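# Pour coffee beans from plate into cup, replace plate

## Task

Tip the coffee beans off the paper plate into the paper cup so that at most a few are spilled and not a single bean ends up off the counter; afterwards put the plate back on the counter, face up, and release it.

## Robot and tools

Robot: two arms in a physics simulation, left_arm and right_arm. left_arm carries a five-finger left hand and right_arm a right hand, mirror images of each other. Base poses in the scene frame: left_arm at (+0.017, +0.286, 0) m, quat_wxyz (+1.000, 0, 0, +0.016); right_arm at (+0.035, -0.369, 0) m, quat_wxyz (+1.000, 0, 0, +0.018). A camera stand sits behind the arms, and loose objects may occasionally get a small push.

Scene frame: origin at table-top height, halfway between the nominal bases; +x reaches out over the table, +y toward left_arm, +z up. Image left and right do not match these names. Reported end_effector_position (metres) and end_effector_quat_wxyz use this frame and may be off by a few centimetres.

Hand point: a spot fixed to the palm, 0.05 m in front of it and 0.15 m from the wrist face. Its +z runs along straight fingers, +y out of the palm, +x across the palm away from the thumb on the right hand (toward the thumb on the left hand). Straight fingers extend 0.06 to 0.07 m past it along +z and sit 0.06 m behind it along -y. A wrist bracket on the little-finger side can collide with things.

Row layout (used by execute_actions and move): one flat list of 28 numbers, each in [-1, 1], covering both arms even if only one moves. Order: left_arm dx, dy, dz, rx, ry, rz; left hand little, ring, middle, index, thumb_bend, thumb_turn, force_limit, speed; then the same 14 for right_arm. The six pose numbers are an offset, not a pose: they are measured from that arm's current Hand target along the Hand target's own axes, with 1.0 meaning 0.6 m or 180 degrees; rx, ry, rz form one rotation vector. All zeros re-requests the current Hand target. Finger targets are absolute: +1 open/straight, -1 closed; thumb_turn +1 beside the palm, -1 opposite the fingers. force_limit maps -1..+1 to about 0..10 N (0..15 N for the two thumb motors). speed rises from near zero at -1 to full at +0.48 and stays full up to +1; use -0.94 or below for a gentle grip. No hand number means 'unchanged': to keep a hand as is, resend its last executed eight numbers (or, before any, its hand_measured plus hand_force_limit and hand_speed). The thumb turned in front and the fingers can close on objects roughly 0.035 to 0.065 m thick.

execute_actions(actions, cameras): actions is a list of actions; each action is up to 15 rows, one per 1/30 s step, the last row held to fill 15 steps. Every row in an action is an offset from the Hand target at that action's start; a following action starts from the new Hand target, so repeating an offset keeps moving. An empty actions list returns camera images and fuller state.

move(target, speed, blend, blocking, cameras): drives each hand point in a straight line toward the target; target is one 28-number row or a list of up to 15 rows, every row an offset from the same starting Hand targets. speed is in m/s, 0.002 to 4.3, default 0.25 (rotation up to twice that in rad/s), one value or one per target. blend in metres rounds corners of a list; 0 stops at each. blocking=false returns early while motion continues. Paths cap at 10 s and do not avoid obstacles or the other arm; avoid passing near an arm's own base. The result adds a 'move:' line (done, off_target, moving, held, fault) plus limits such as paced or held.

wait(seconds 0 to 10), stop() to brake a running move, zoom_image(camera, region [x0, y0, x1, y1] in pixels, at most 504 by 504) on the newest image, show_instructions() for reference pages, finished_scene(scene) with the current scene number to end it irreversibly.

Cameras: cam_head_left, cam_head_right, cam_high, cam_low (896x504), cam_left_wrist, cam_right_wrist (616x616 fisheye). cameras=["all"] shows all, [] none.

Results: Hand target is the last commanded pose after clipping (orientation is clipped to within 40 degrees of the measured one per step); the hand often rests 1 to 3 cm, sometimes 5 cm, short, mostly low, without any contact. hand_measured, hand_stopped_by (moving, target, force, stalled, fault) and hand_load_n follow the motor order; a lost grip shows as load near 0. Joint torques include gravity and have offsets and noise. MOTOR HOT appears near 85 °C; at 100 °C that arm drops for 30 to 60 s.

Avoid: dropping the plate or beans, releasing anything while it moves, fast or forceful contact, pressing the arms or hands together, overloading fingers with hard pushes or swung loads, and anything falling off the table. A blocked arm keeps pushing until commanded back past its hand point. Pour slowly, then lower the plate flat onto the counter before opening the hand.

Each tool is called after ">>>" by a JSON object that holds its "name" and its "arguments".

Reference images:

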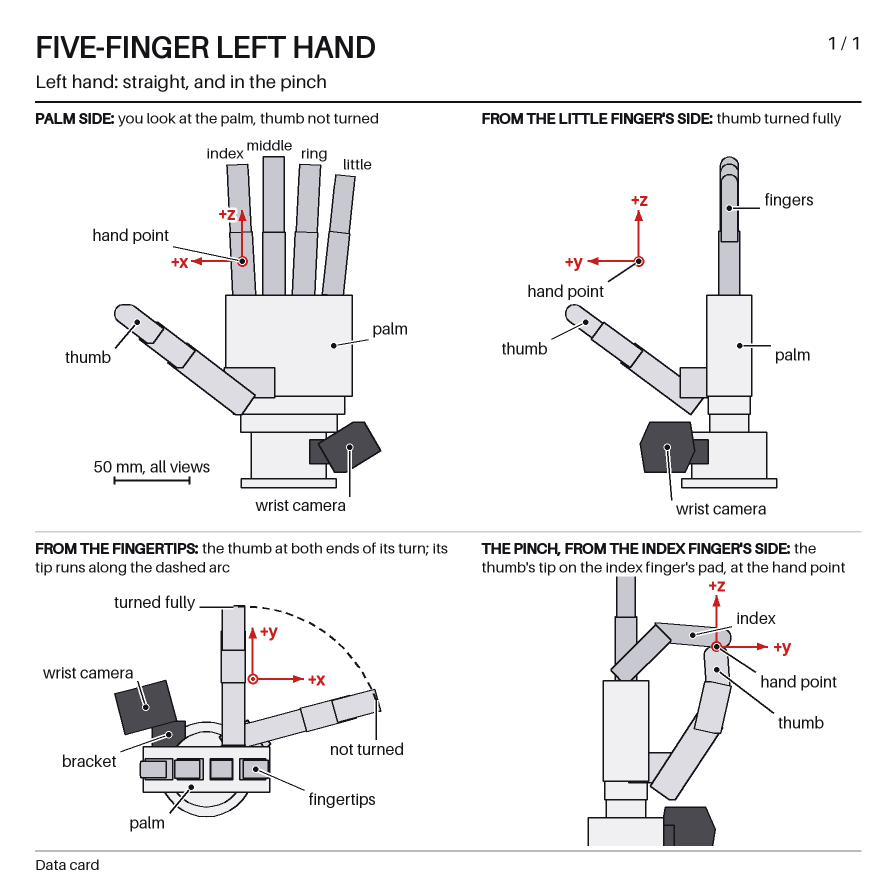

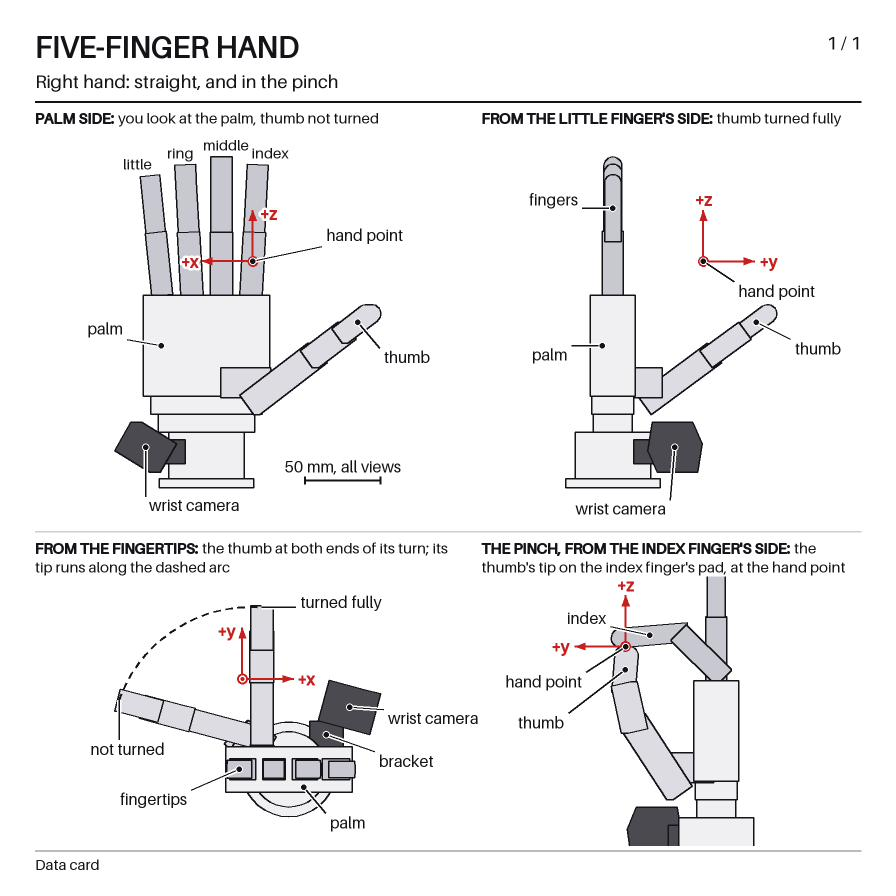

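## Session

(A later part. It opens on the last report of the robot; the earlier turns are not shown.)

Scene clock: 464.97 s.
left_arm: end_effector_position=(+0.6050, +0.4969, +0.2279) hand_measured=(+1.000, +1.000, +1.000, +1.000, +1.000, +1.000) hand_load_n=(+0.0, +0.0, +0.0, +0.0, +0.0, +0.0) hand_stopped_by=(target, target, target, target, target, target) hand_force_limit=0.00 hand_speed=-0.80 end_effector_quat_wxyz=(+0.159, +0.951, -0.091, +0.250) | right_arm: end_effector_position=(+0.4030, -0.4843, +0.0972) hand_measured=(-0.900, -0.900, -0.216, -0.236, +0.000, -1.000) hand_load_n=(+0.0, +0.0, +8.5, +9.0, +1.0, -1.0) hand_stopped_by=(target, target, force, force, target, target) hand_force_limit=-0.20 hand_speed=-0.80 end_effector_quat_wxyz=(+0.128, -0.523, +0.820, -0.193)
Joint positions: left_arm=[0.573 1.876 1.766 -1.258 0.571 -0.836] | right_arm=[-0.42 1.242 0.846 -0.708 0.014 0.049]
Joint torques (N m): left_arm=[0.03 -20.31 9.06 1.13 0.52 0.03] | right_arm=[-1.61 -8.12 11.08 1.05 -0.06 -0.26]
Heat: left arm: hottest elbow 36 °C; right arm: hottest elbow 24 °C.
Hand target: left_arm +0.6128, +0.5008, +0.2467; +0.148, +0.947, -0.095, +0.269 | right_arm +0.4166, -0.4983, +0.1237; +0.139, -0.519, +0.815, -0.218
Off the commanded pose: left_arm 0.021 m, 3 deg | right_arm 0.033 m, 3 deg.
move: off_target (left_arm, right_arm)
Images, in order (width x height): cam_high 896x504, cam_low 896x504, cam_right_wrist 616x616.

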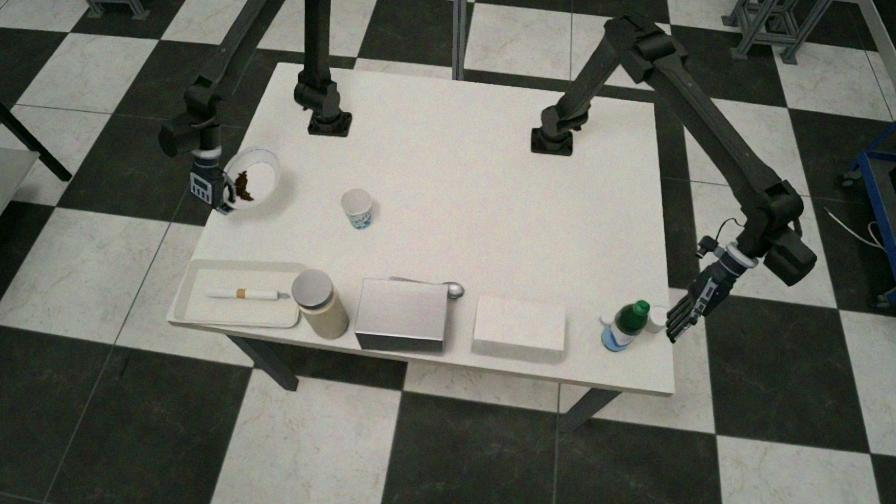

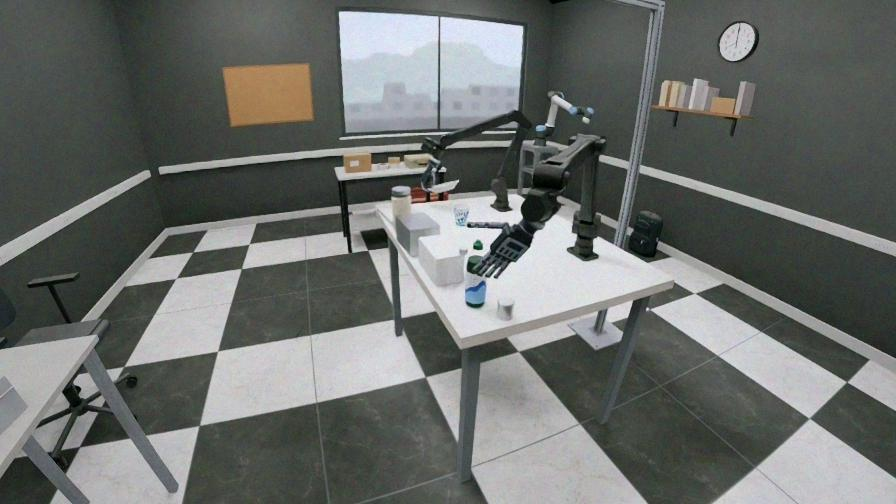

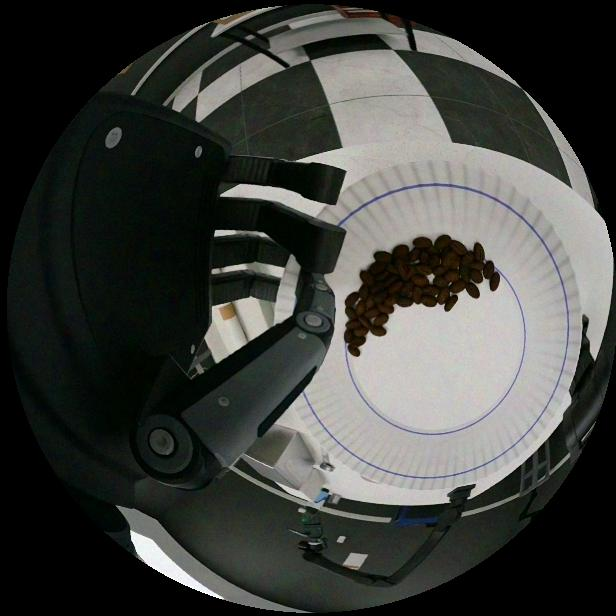

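>>> {"name": "move", "arguments": {"target": [0,0,0,0,0,0,1,1,1,1,1,1,0,-0.8,-0.6248,-0.0248,-0.2285,0.1621,-0.0150,-0.2552,-0.9,-0.9,-0.3,-0.3,0,-1,-0.2,-0.8], "cameras": ["all"], "speed": 0.1}}

>>> {"name": "zoom_image", "arguments": {"camera": "cam_right_wrist", "region": [180, 120, 600, 540]}}

>>> {"name": "zoom_image", "arguments": {"camera": "cam_low", "region": [380, 80, 540, 240]}}

>>> {"name": "zoom_image", "arguments": {"camera": "cam_high", "region": [220, 80, 460, 280]}}

Scene clock: 606.23 s.
left_arm: end_effector_position=(+0.6050, +0.4969, +0.2279) hand_measured=(+1.000, +1.000, +1.000, +1.000, +1.000, +1.000) hand_load_n=(+0.0, +0.0, +0.0, +0.0, +0.0, -0.5) hand_stopped_by=(target, target, target, target, target, target) hand_force_limit=0.00 hand_speed=-0.80 end_effector_quat_wxyz=(+0.159, +0.951, -0.091, +0.250) | right_arm: end_effector_position=(+0.5042, -0.1453, +0.2250) hand_measured=(-0.900, -0.900, -0.216, -0.236, +0.000, -1.000) hand_load_n=(+0.0, +0.0, +8.5, +9.0, +1.0, -0.5) hand_stopped_by=(target, target, force, force, target, target) hand_force_limit=-0.20 hand_speed=-0.80 end_effector_quat_wxyz=(-0.165, +0.758, -0.473, +0.418)
Joint positions: left_arm=[0.573 1.876 1.766 -1.258 0.571 -0.836] | right_arm=[0.585 1.369 1.194 -0.645 0.616 -0.083]
Joint torques (N m): left_arm=[-0.21 -20.31 9.1 1.11 0.53 0.03] | right_arm=[-0.56 -8.35 12.03 2.91 0.55 -0.27]
Heat: left arm: hottest elbow 37 °C; right arm: hottest elbow 29 °C.
Hand target: left_arm +0.6128, +0.5008, +0.2467; +0.148, +0.947, -0.095, +0.269 | right_arm +0.5245, -0.1351, +0.2502; -0.185, +0.747, -0.467, +0.435
Off the commanded pose: left_arm 0.021 m, 3 deg | right_arm 0.034 m, 3 deg.
move: off_target (left_arm, right_arm)

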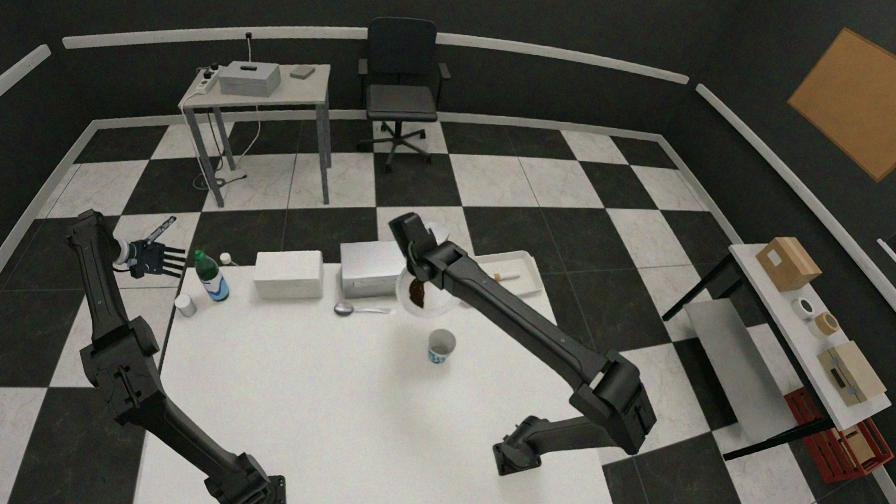

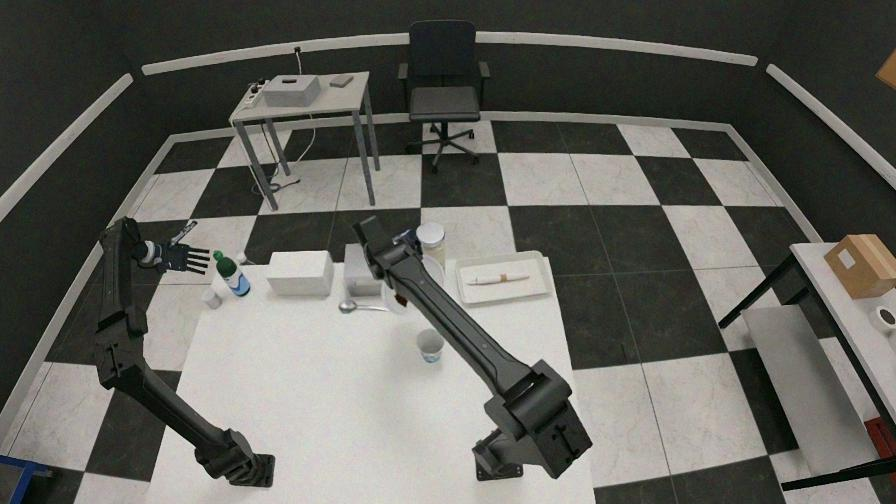

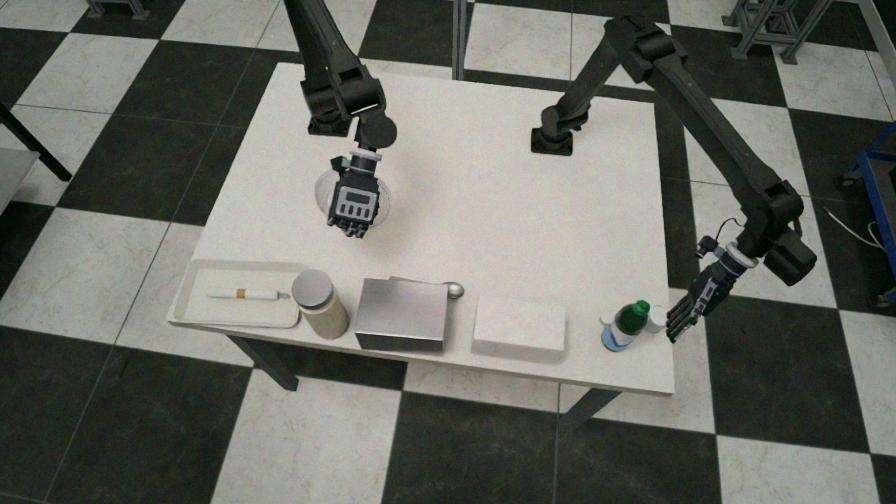

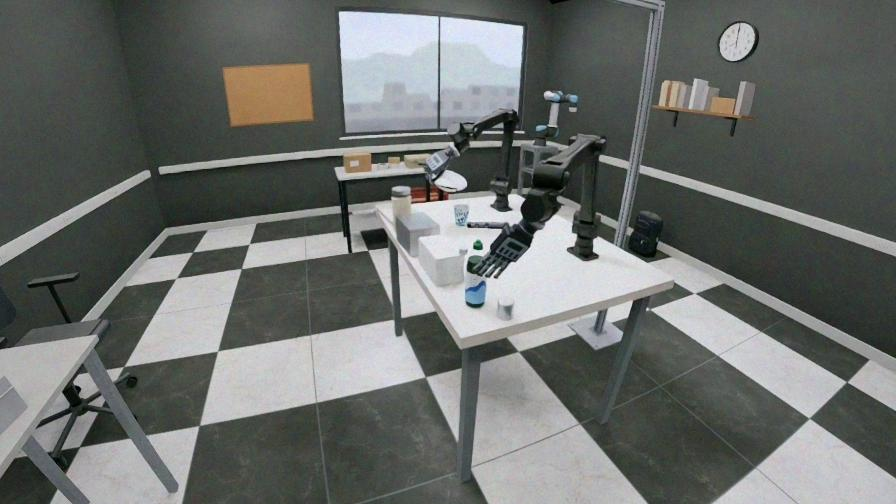

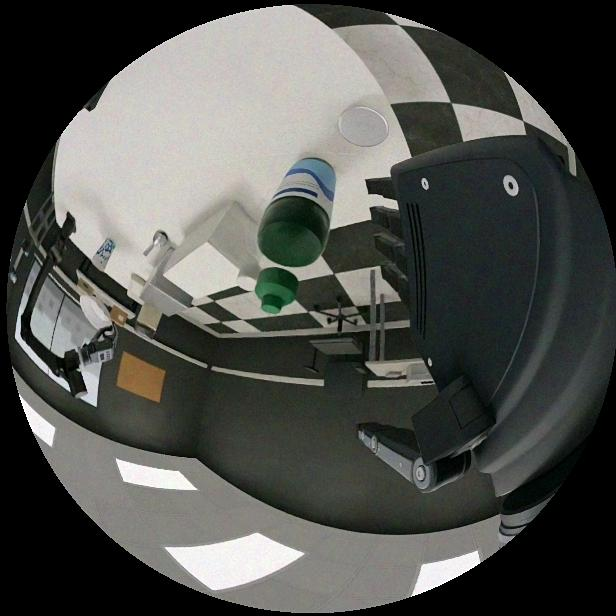

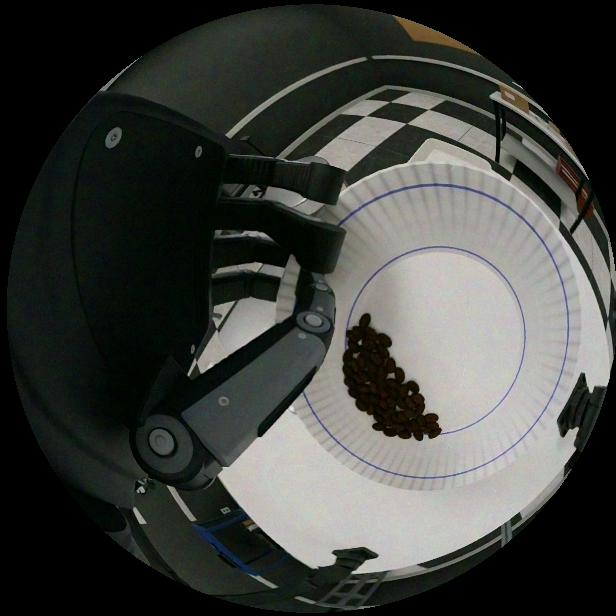

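Scaled by 1.200 from the camera's 616x616 image, which has a finer 880x880 frame.

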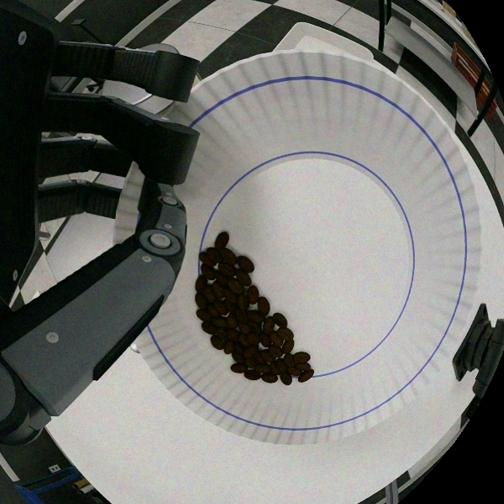

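Scaled by 3.150 from the camera's 896x504 image, which has a finer 1280x720 frame.

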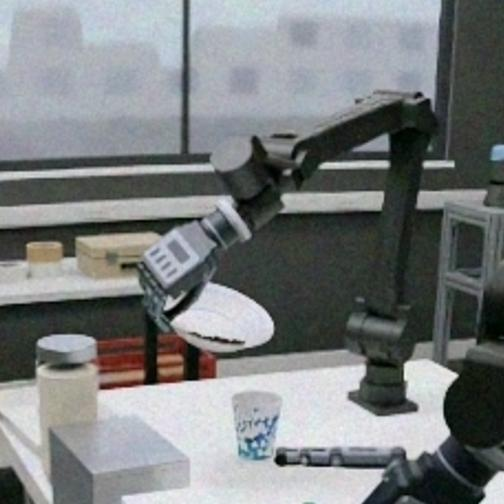

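Scaled by 2.100 from the camera's 896x504 image, which has a finer 1280x720 frame.

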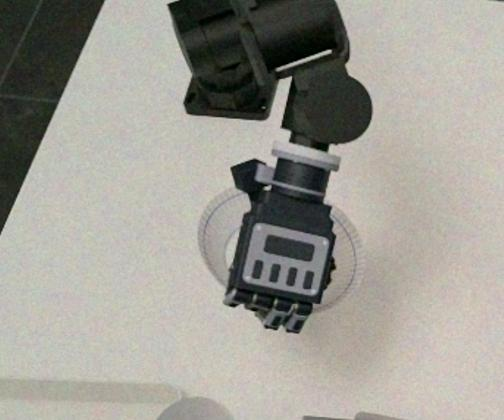

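>>> {"name": "move", "arguments": {"target": [0,0,0,0,0,0,1,1,1,1,1,1,0,-0.8,-0.0452,0.0188,-0.0433,0.1391,-0.0590,0.0876,-0.9,-0.9,-0.3,-0.3,0,-1,-0.2,-0.8], "cameras": ["all"], "speed": 0.1}}

>>> {"name": "zoom_image", "arguments": {"camera": "cam_right_wrist", "region": [180, 120, 600, 540]}}

>>> {"name": "zoom_image", "arguments": {"camera": "cam_low", "region": [380, 80, 540, 240]}}

>>> {"name": "zoom_image", "arguments": {"camera": "cam_high", "region": [220, 80, 460, 280]}}

>>> {"name": "zoom_image", "arguments": {"camera": "cam_head_left", "region": [340, 220, 560, 440]}}

Scene clock: 768.50 s.
left_arm: end_effector_position=(+0.6050, +0.4969, +0.2279) hand_measured=(+1.000, +1.000, +1.000, +1.000, +1.000, +1.000) hand_load_n=(+0.0, +0.0, +0.0, +0.0, -0.5, +0.5) hand_stopped_by=(target, target, target, target, target, target) hand_force_limit=0.00 hand_speed=-0.80 end_effector_quat_wxyz=(+0.159, +0.951, -0.091, +0.250) | right_arm: end_effector_position=(+0.4850, -0.1096, +0.2237) hand_measured=(-0.900, -0.900, -0.216, -0.236, +0.000, -1.000) hand_load_n=(+0.0, +0.0, +8.5, +9.0, +1.0, -1.0) hand_stopped_by=(target, target, force, force, target, target) hand_force_limit=-0.20 hand_speed=-0.80 end_effector_quat_wxyz=(-0.422, +0.678, -0.435, +0.416)
Joint positions: left_arm=[0.573 1.876 1.766 -1.258 0.571 -0.836] | right_arm=[0.577 1.153 0.787 0.039 0.373 -0.084]
Joint torques (N m): left_arm=[0.03 -20.37 9.06 1.1 0.55 0.01] | right_arm=[-1.79 -7.3 8.47 3.47 -0.01 0.11]
Heat: left arm: hottest elbow 38 °C; right arm: hottest elbow 31 °C.
Hand target: left_arm +0.6128, +0.5008, +0.2467; +0.148, +0.947, -0.095, +0.269 | right_arm +0.4921, -0.1139, +0.2439; -0.442, +0.655, -0.441, +0.426
Off the commanded pose: left_arm 0.021 m, 3 deg | right_arm 0.022 m, 4 deg.
move: off_target (left_arm, right_arm)

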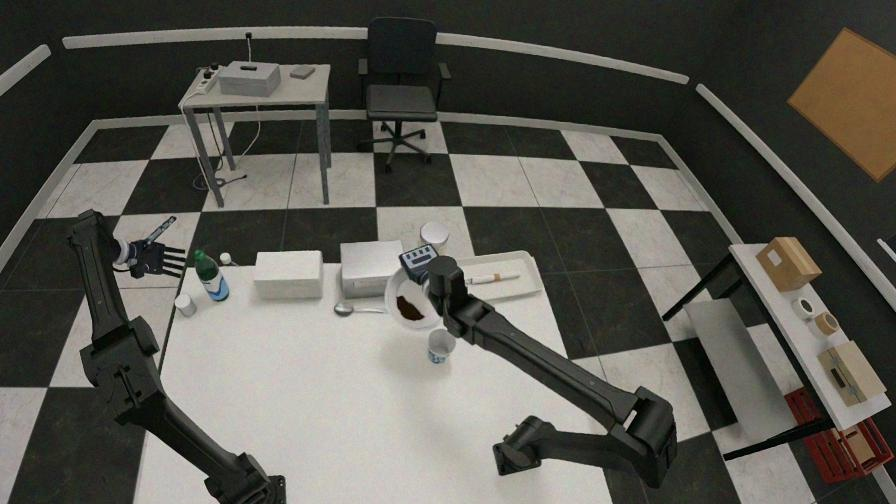

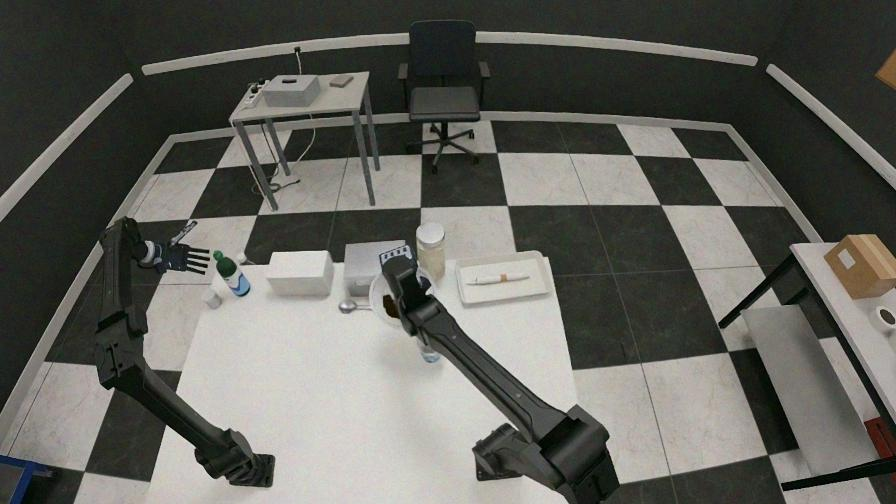

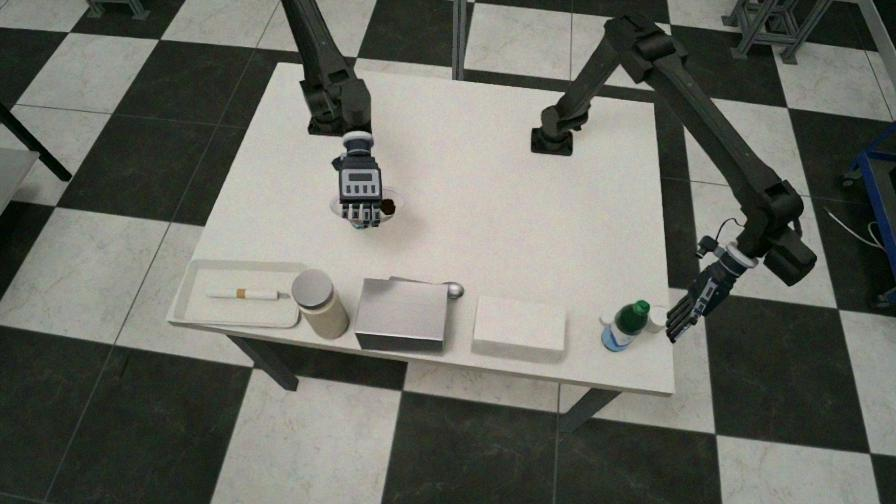

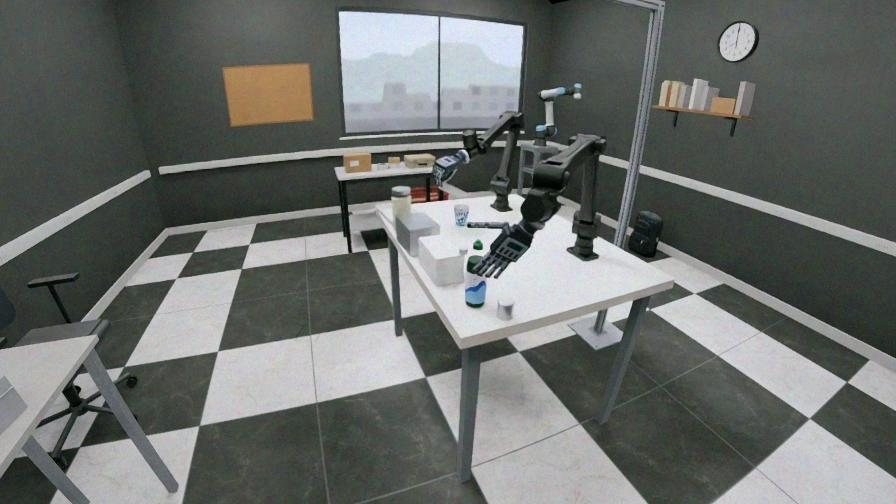

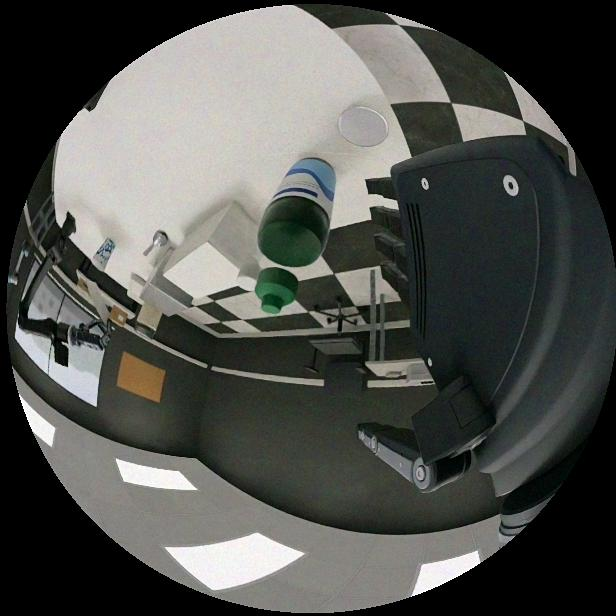

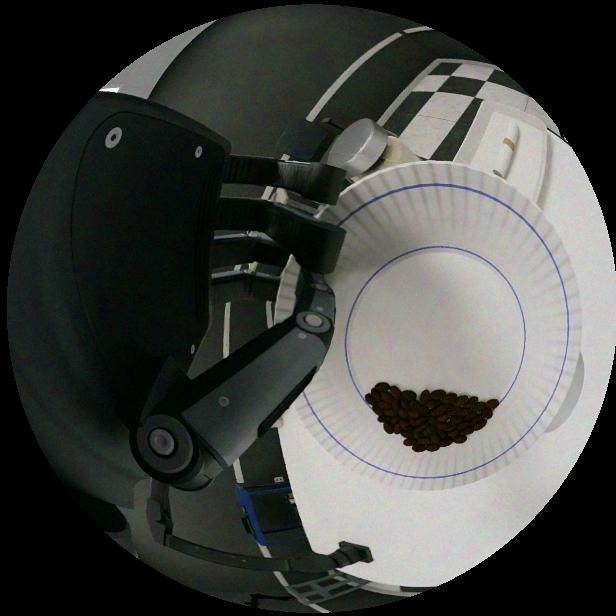

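Scaled by 1.200 from the camera's 616x616 image, which has a finer 880x880 frame.

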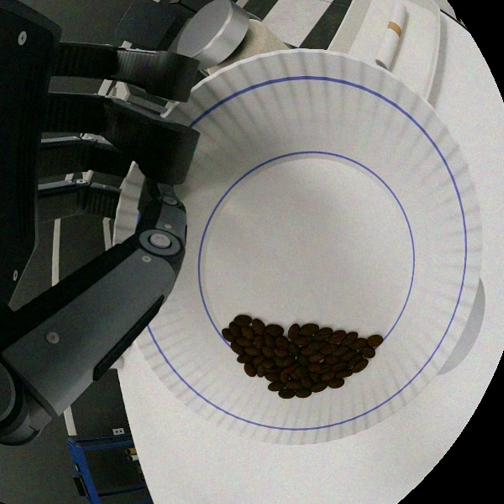

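Scaled by 3.150 from the camera's 896x504 image, which has a finer 1280x720 frame.

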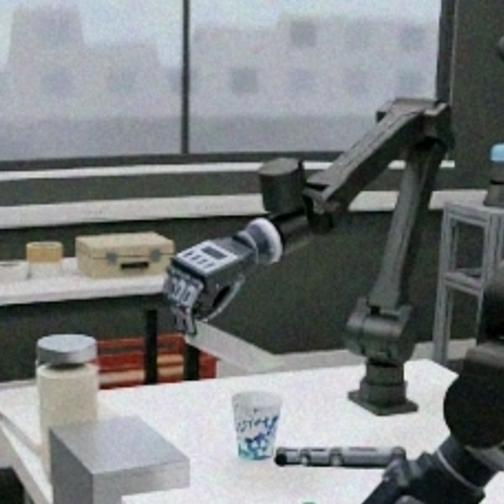

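Scaled by 2.100 from the camera's 896x504 image, which has a finer 1280x720 frame.

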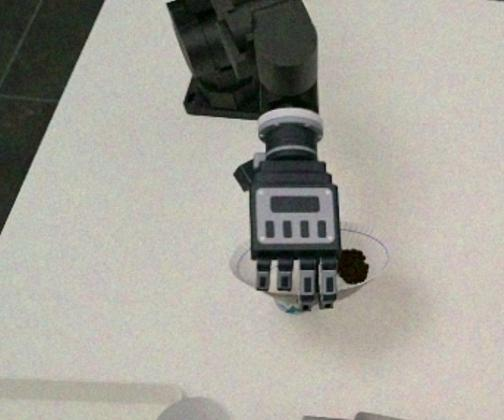

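Scaled by 2.291 from the camera's 896x504 image, which has a finer 1280x720 frame.

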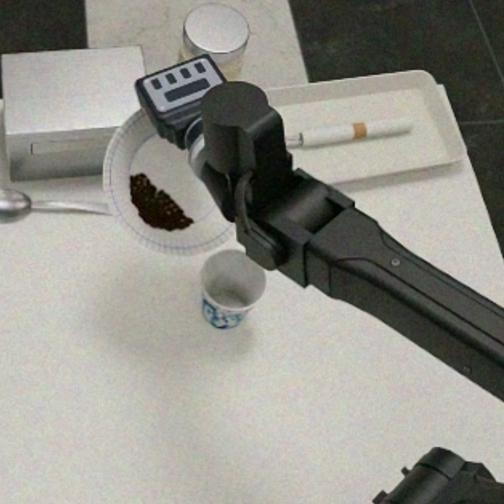

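>>> {"name": "zoom_image", "arguments": {"camera": "cam_low", "region": [425, 160, 485, 220]}}

>>> {"name": "zoom_image", "arguments": {"camera": "cam_high", "region": [310, 150, 430, 250]}}

>>> {"name": "zoom_image", "arguments": {"camera": "cam_head_right", "region": [340, 220, 480, 380]}}

Scaled by 8.400 from the camera's 896x504 image, which has a finer 1280x720 frame.

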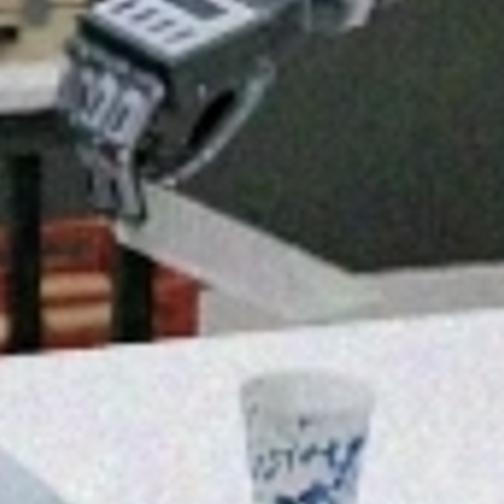

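Scaled by 4.200 from the camera's 896x504 image, which has a finer 1280x720 frame.

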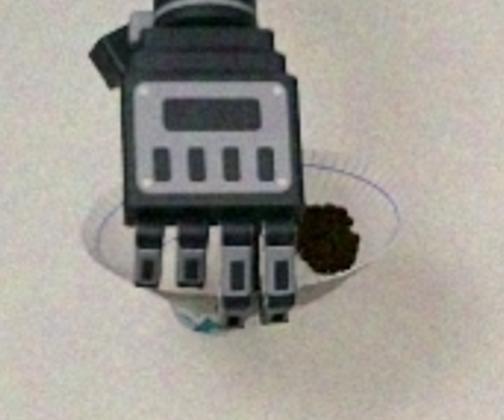

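Scaled by 3.150 from the camera's 896x504 image, which has a finer 1280x720 frame.

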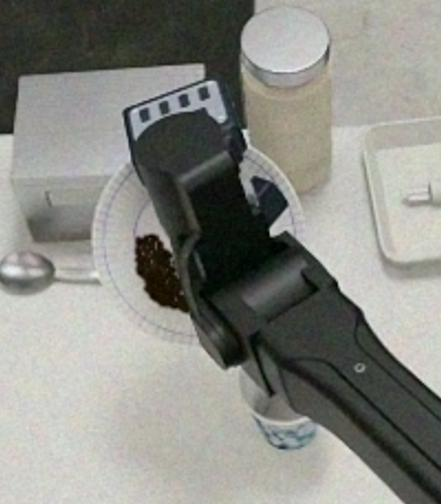

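>>> {"name": "move", "arguments": {"target": [0,0,0,0,0,0,1,1,1,1,1,1,0,-0.8,0.0220,-0.0077,-0.0375,0.0415,-0.0360,0.0214,-0.9,-0.9,-0.3,-0.3,0,-1,-0.2,-0.8], "cameras": ["cam_head_left","cam_head_right","cam_high","cam_low","cam_right_wrist"], "speed": 0.08}}

>>> {"name": "zoom_image", "arguments": {"camera": "cam_right_wrist", "region": [180, 120, 600, 540]}}

>>> {"name": "zoom_image", "arguments": {"camera": "cam_low", "region": [425, 150, 495, 220]}}

>>> {"name": "zoom_image", "arguments": {"camera": "cam_high", "region": [310, 150, 430, 250]}}

>>> {"name": "zoom_image", "arguments": {"camera": "cam_head_left", "region": [360, 240, 500, 380]}}

Scene clock: 938.27 s.
left_arm: end_effector_position=(+0.6050, +0.4969, +0.2279) hand_measured=(+1.000, +1.000, +1.000, +1.000, +1.000, +1.000) hand_load_n=(+0.0, +0.0, +0.0, +0.0, +0.0, +0.0) hand_stopped_by=(target, target, target, target, target, target) hand_force_limit=0.00 hand_speed=-0.80 end_effector_quat_wxyz=(+0.159, +0.951, -0.091, +0.250) | right_arm: end_effector_position=(+0.4717, -0.1305, +0.2353) hand_measured=(-0.900, -0.900, -0.216, -0.236, +0.000, -1.000) hand_load_n=(+0.0, +0.0, +8.5, +8.5, +0.5, -0.5) hand_stopped_by=(target, target, force, force, target, target) hand_force_limit=-0.20 hand_speed=-0.80 end_effector_quat_wxyz=(-0.500, +0.654, -0.409, +0.393)
Joint positions: left_arm=[0.573 1.876 1.766 -1.258 0.571 -0.836] | right_arm=[0.474 1.045 0.66 0.191 0.162 -0.075]
Joint torques (N m): left_arm=[-0.32 -20.37 9.07 1.03 0.53 0.03] | right_arm=[-1.67 -5.83 8.54 3.58 -0.09 0.16]
Heat: left arm: hottest elbow 39 °C; right arm: hottest elbow 28 °C.
Hand target: left_arm +0.6128, +0.5008, +0.2467; +0.148, +0.947, -0.095, +0.269 | right_arm +0.4750, -0.1301, +0.2561; -0.522, +0.633, -0.408, +0.401
Off the commanded pose: left_arm 0.021 m, 3 deg | right_arm 0.021 m, 4 deg.
move: off_target (left_arm, right_arm)
Images, in order (width x height): cam_head_left 896x504, cam_head_right 896x504, cam_high 896x504, cam_low 896x504, cam_right_wrist 616x616.

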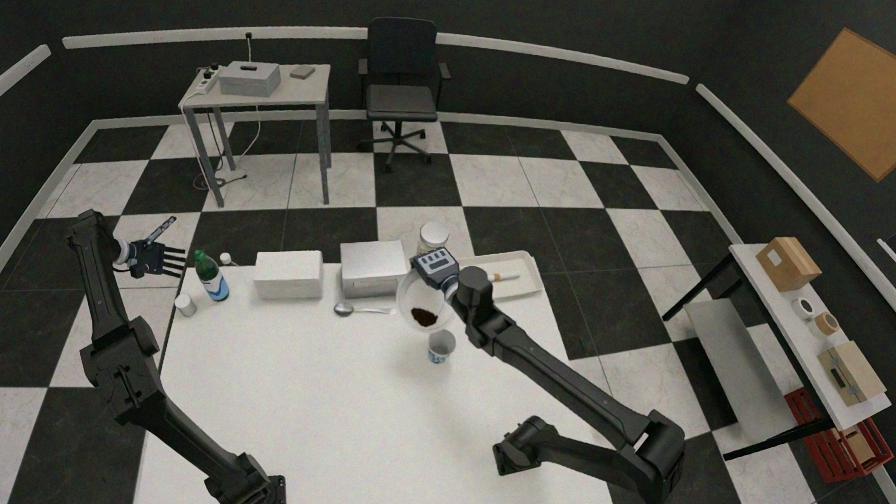

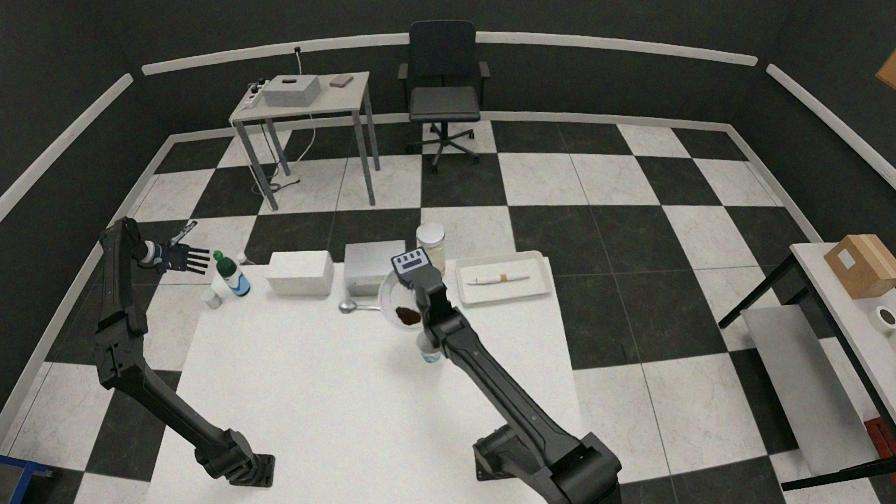

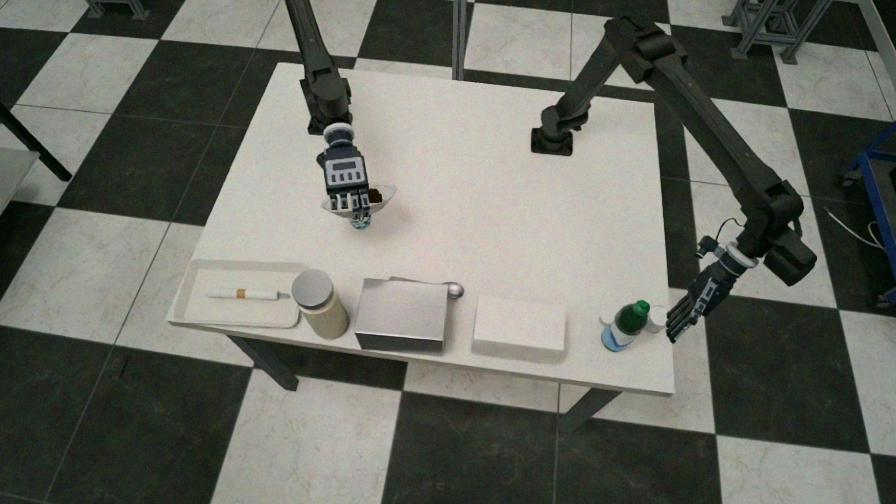

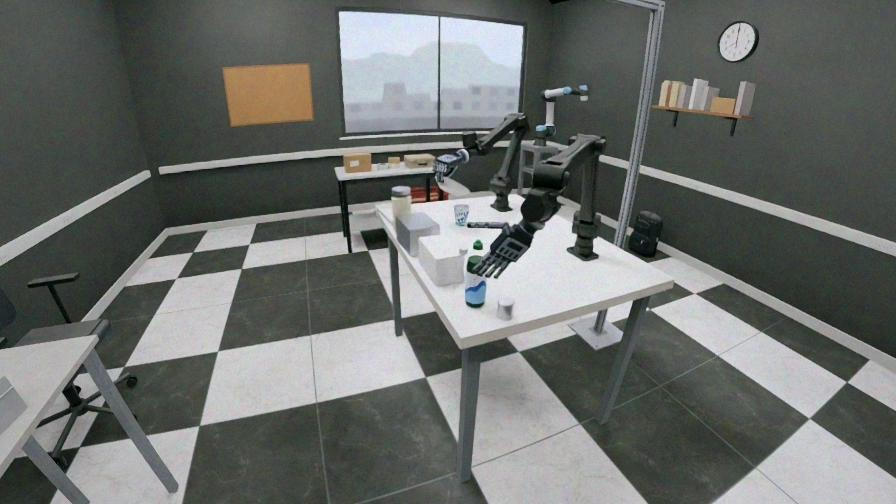

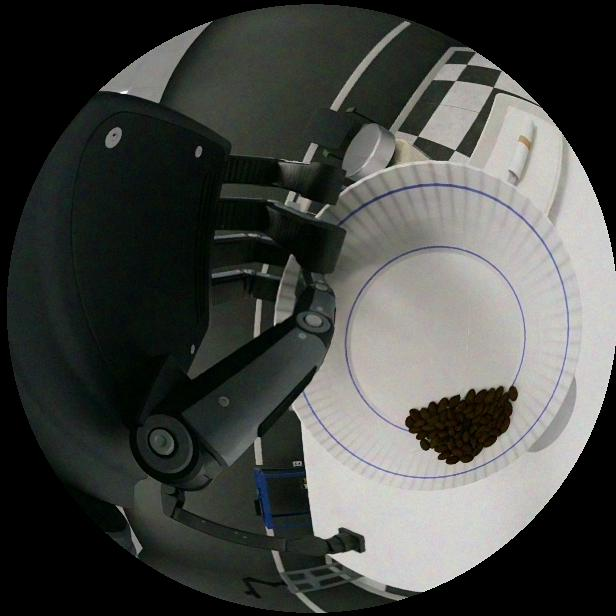

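Scaled by 1.200 from the camera's 616x616 image, which has a finer 880x880 frame.

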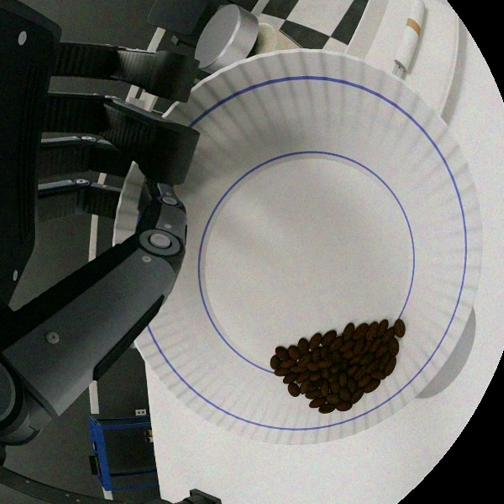

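Scaled by 7.200 from the camera's 896x504 image, which has a finer 1280x720 frame.

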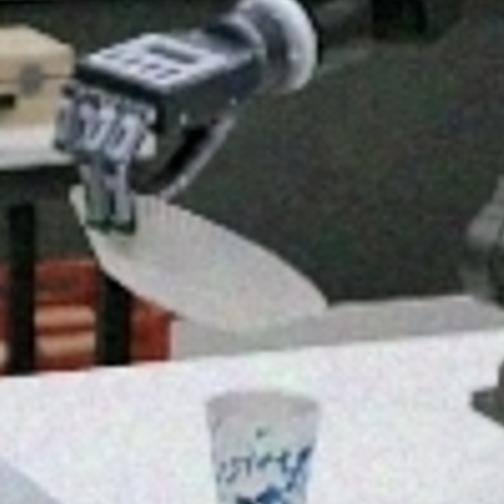

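Scaled by 4.200 from the camera's 896x504 image, which has a finer 1280x720 frame.

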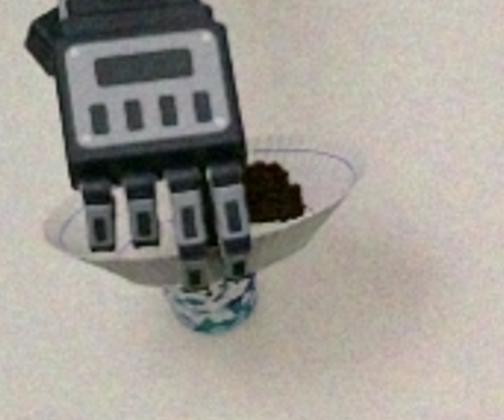

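Scaled by 3.600 from the camera's 896x504 image, which has a finer 1280x720 frame.

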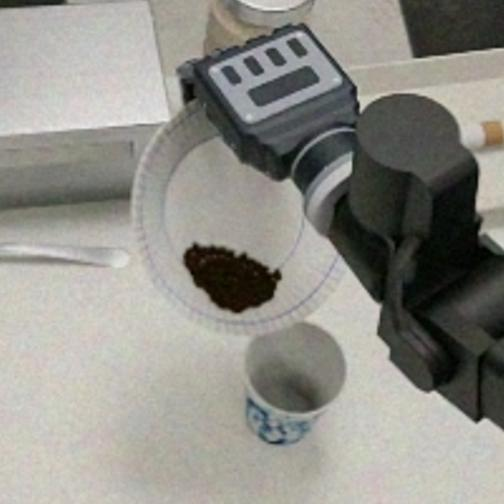

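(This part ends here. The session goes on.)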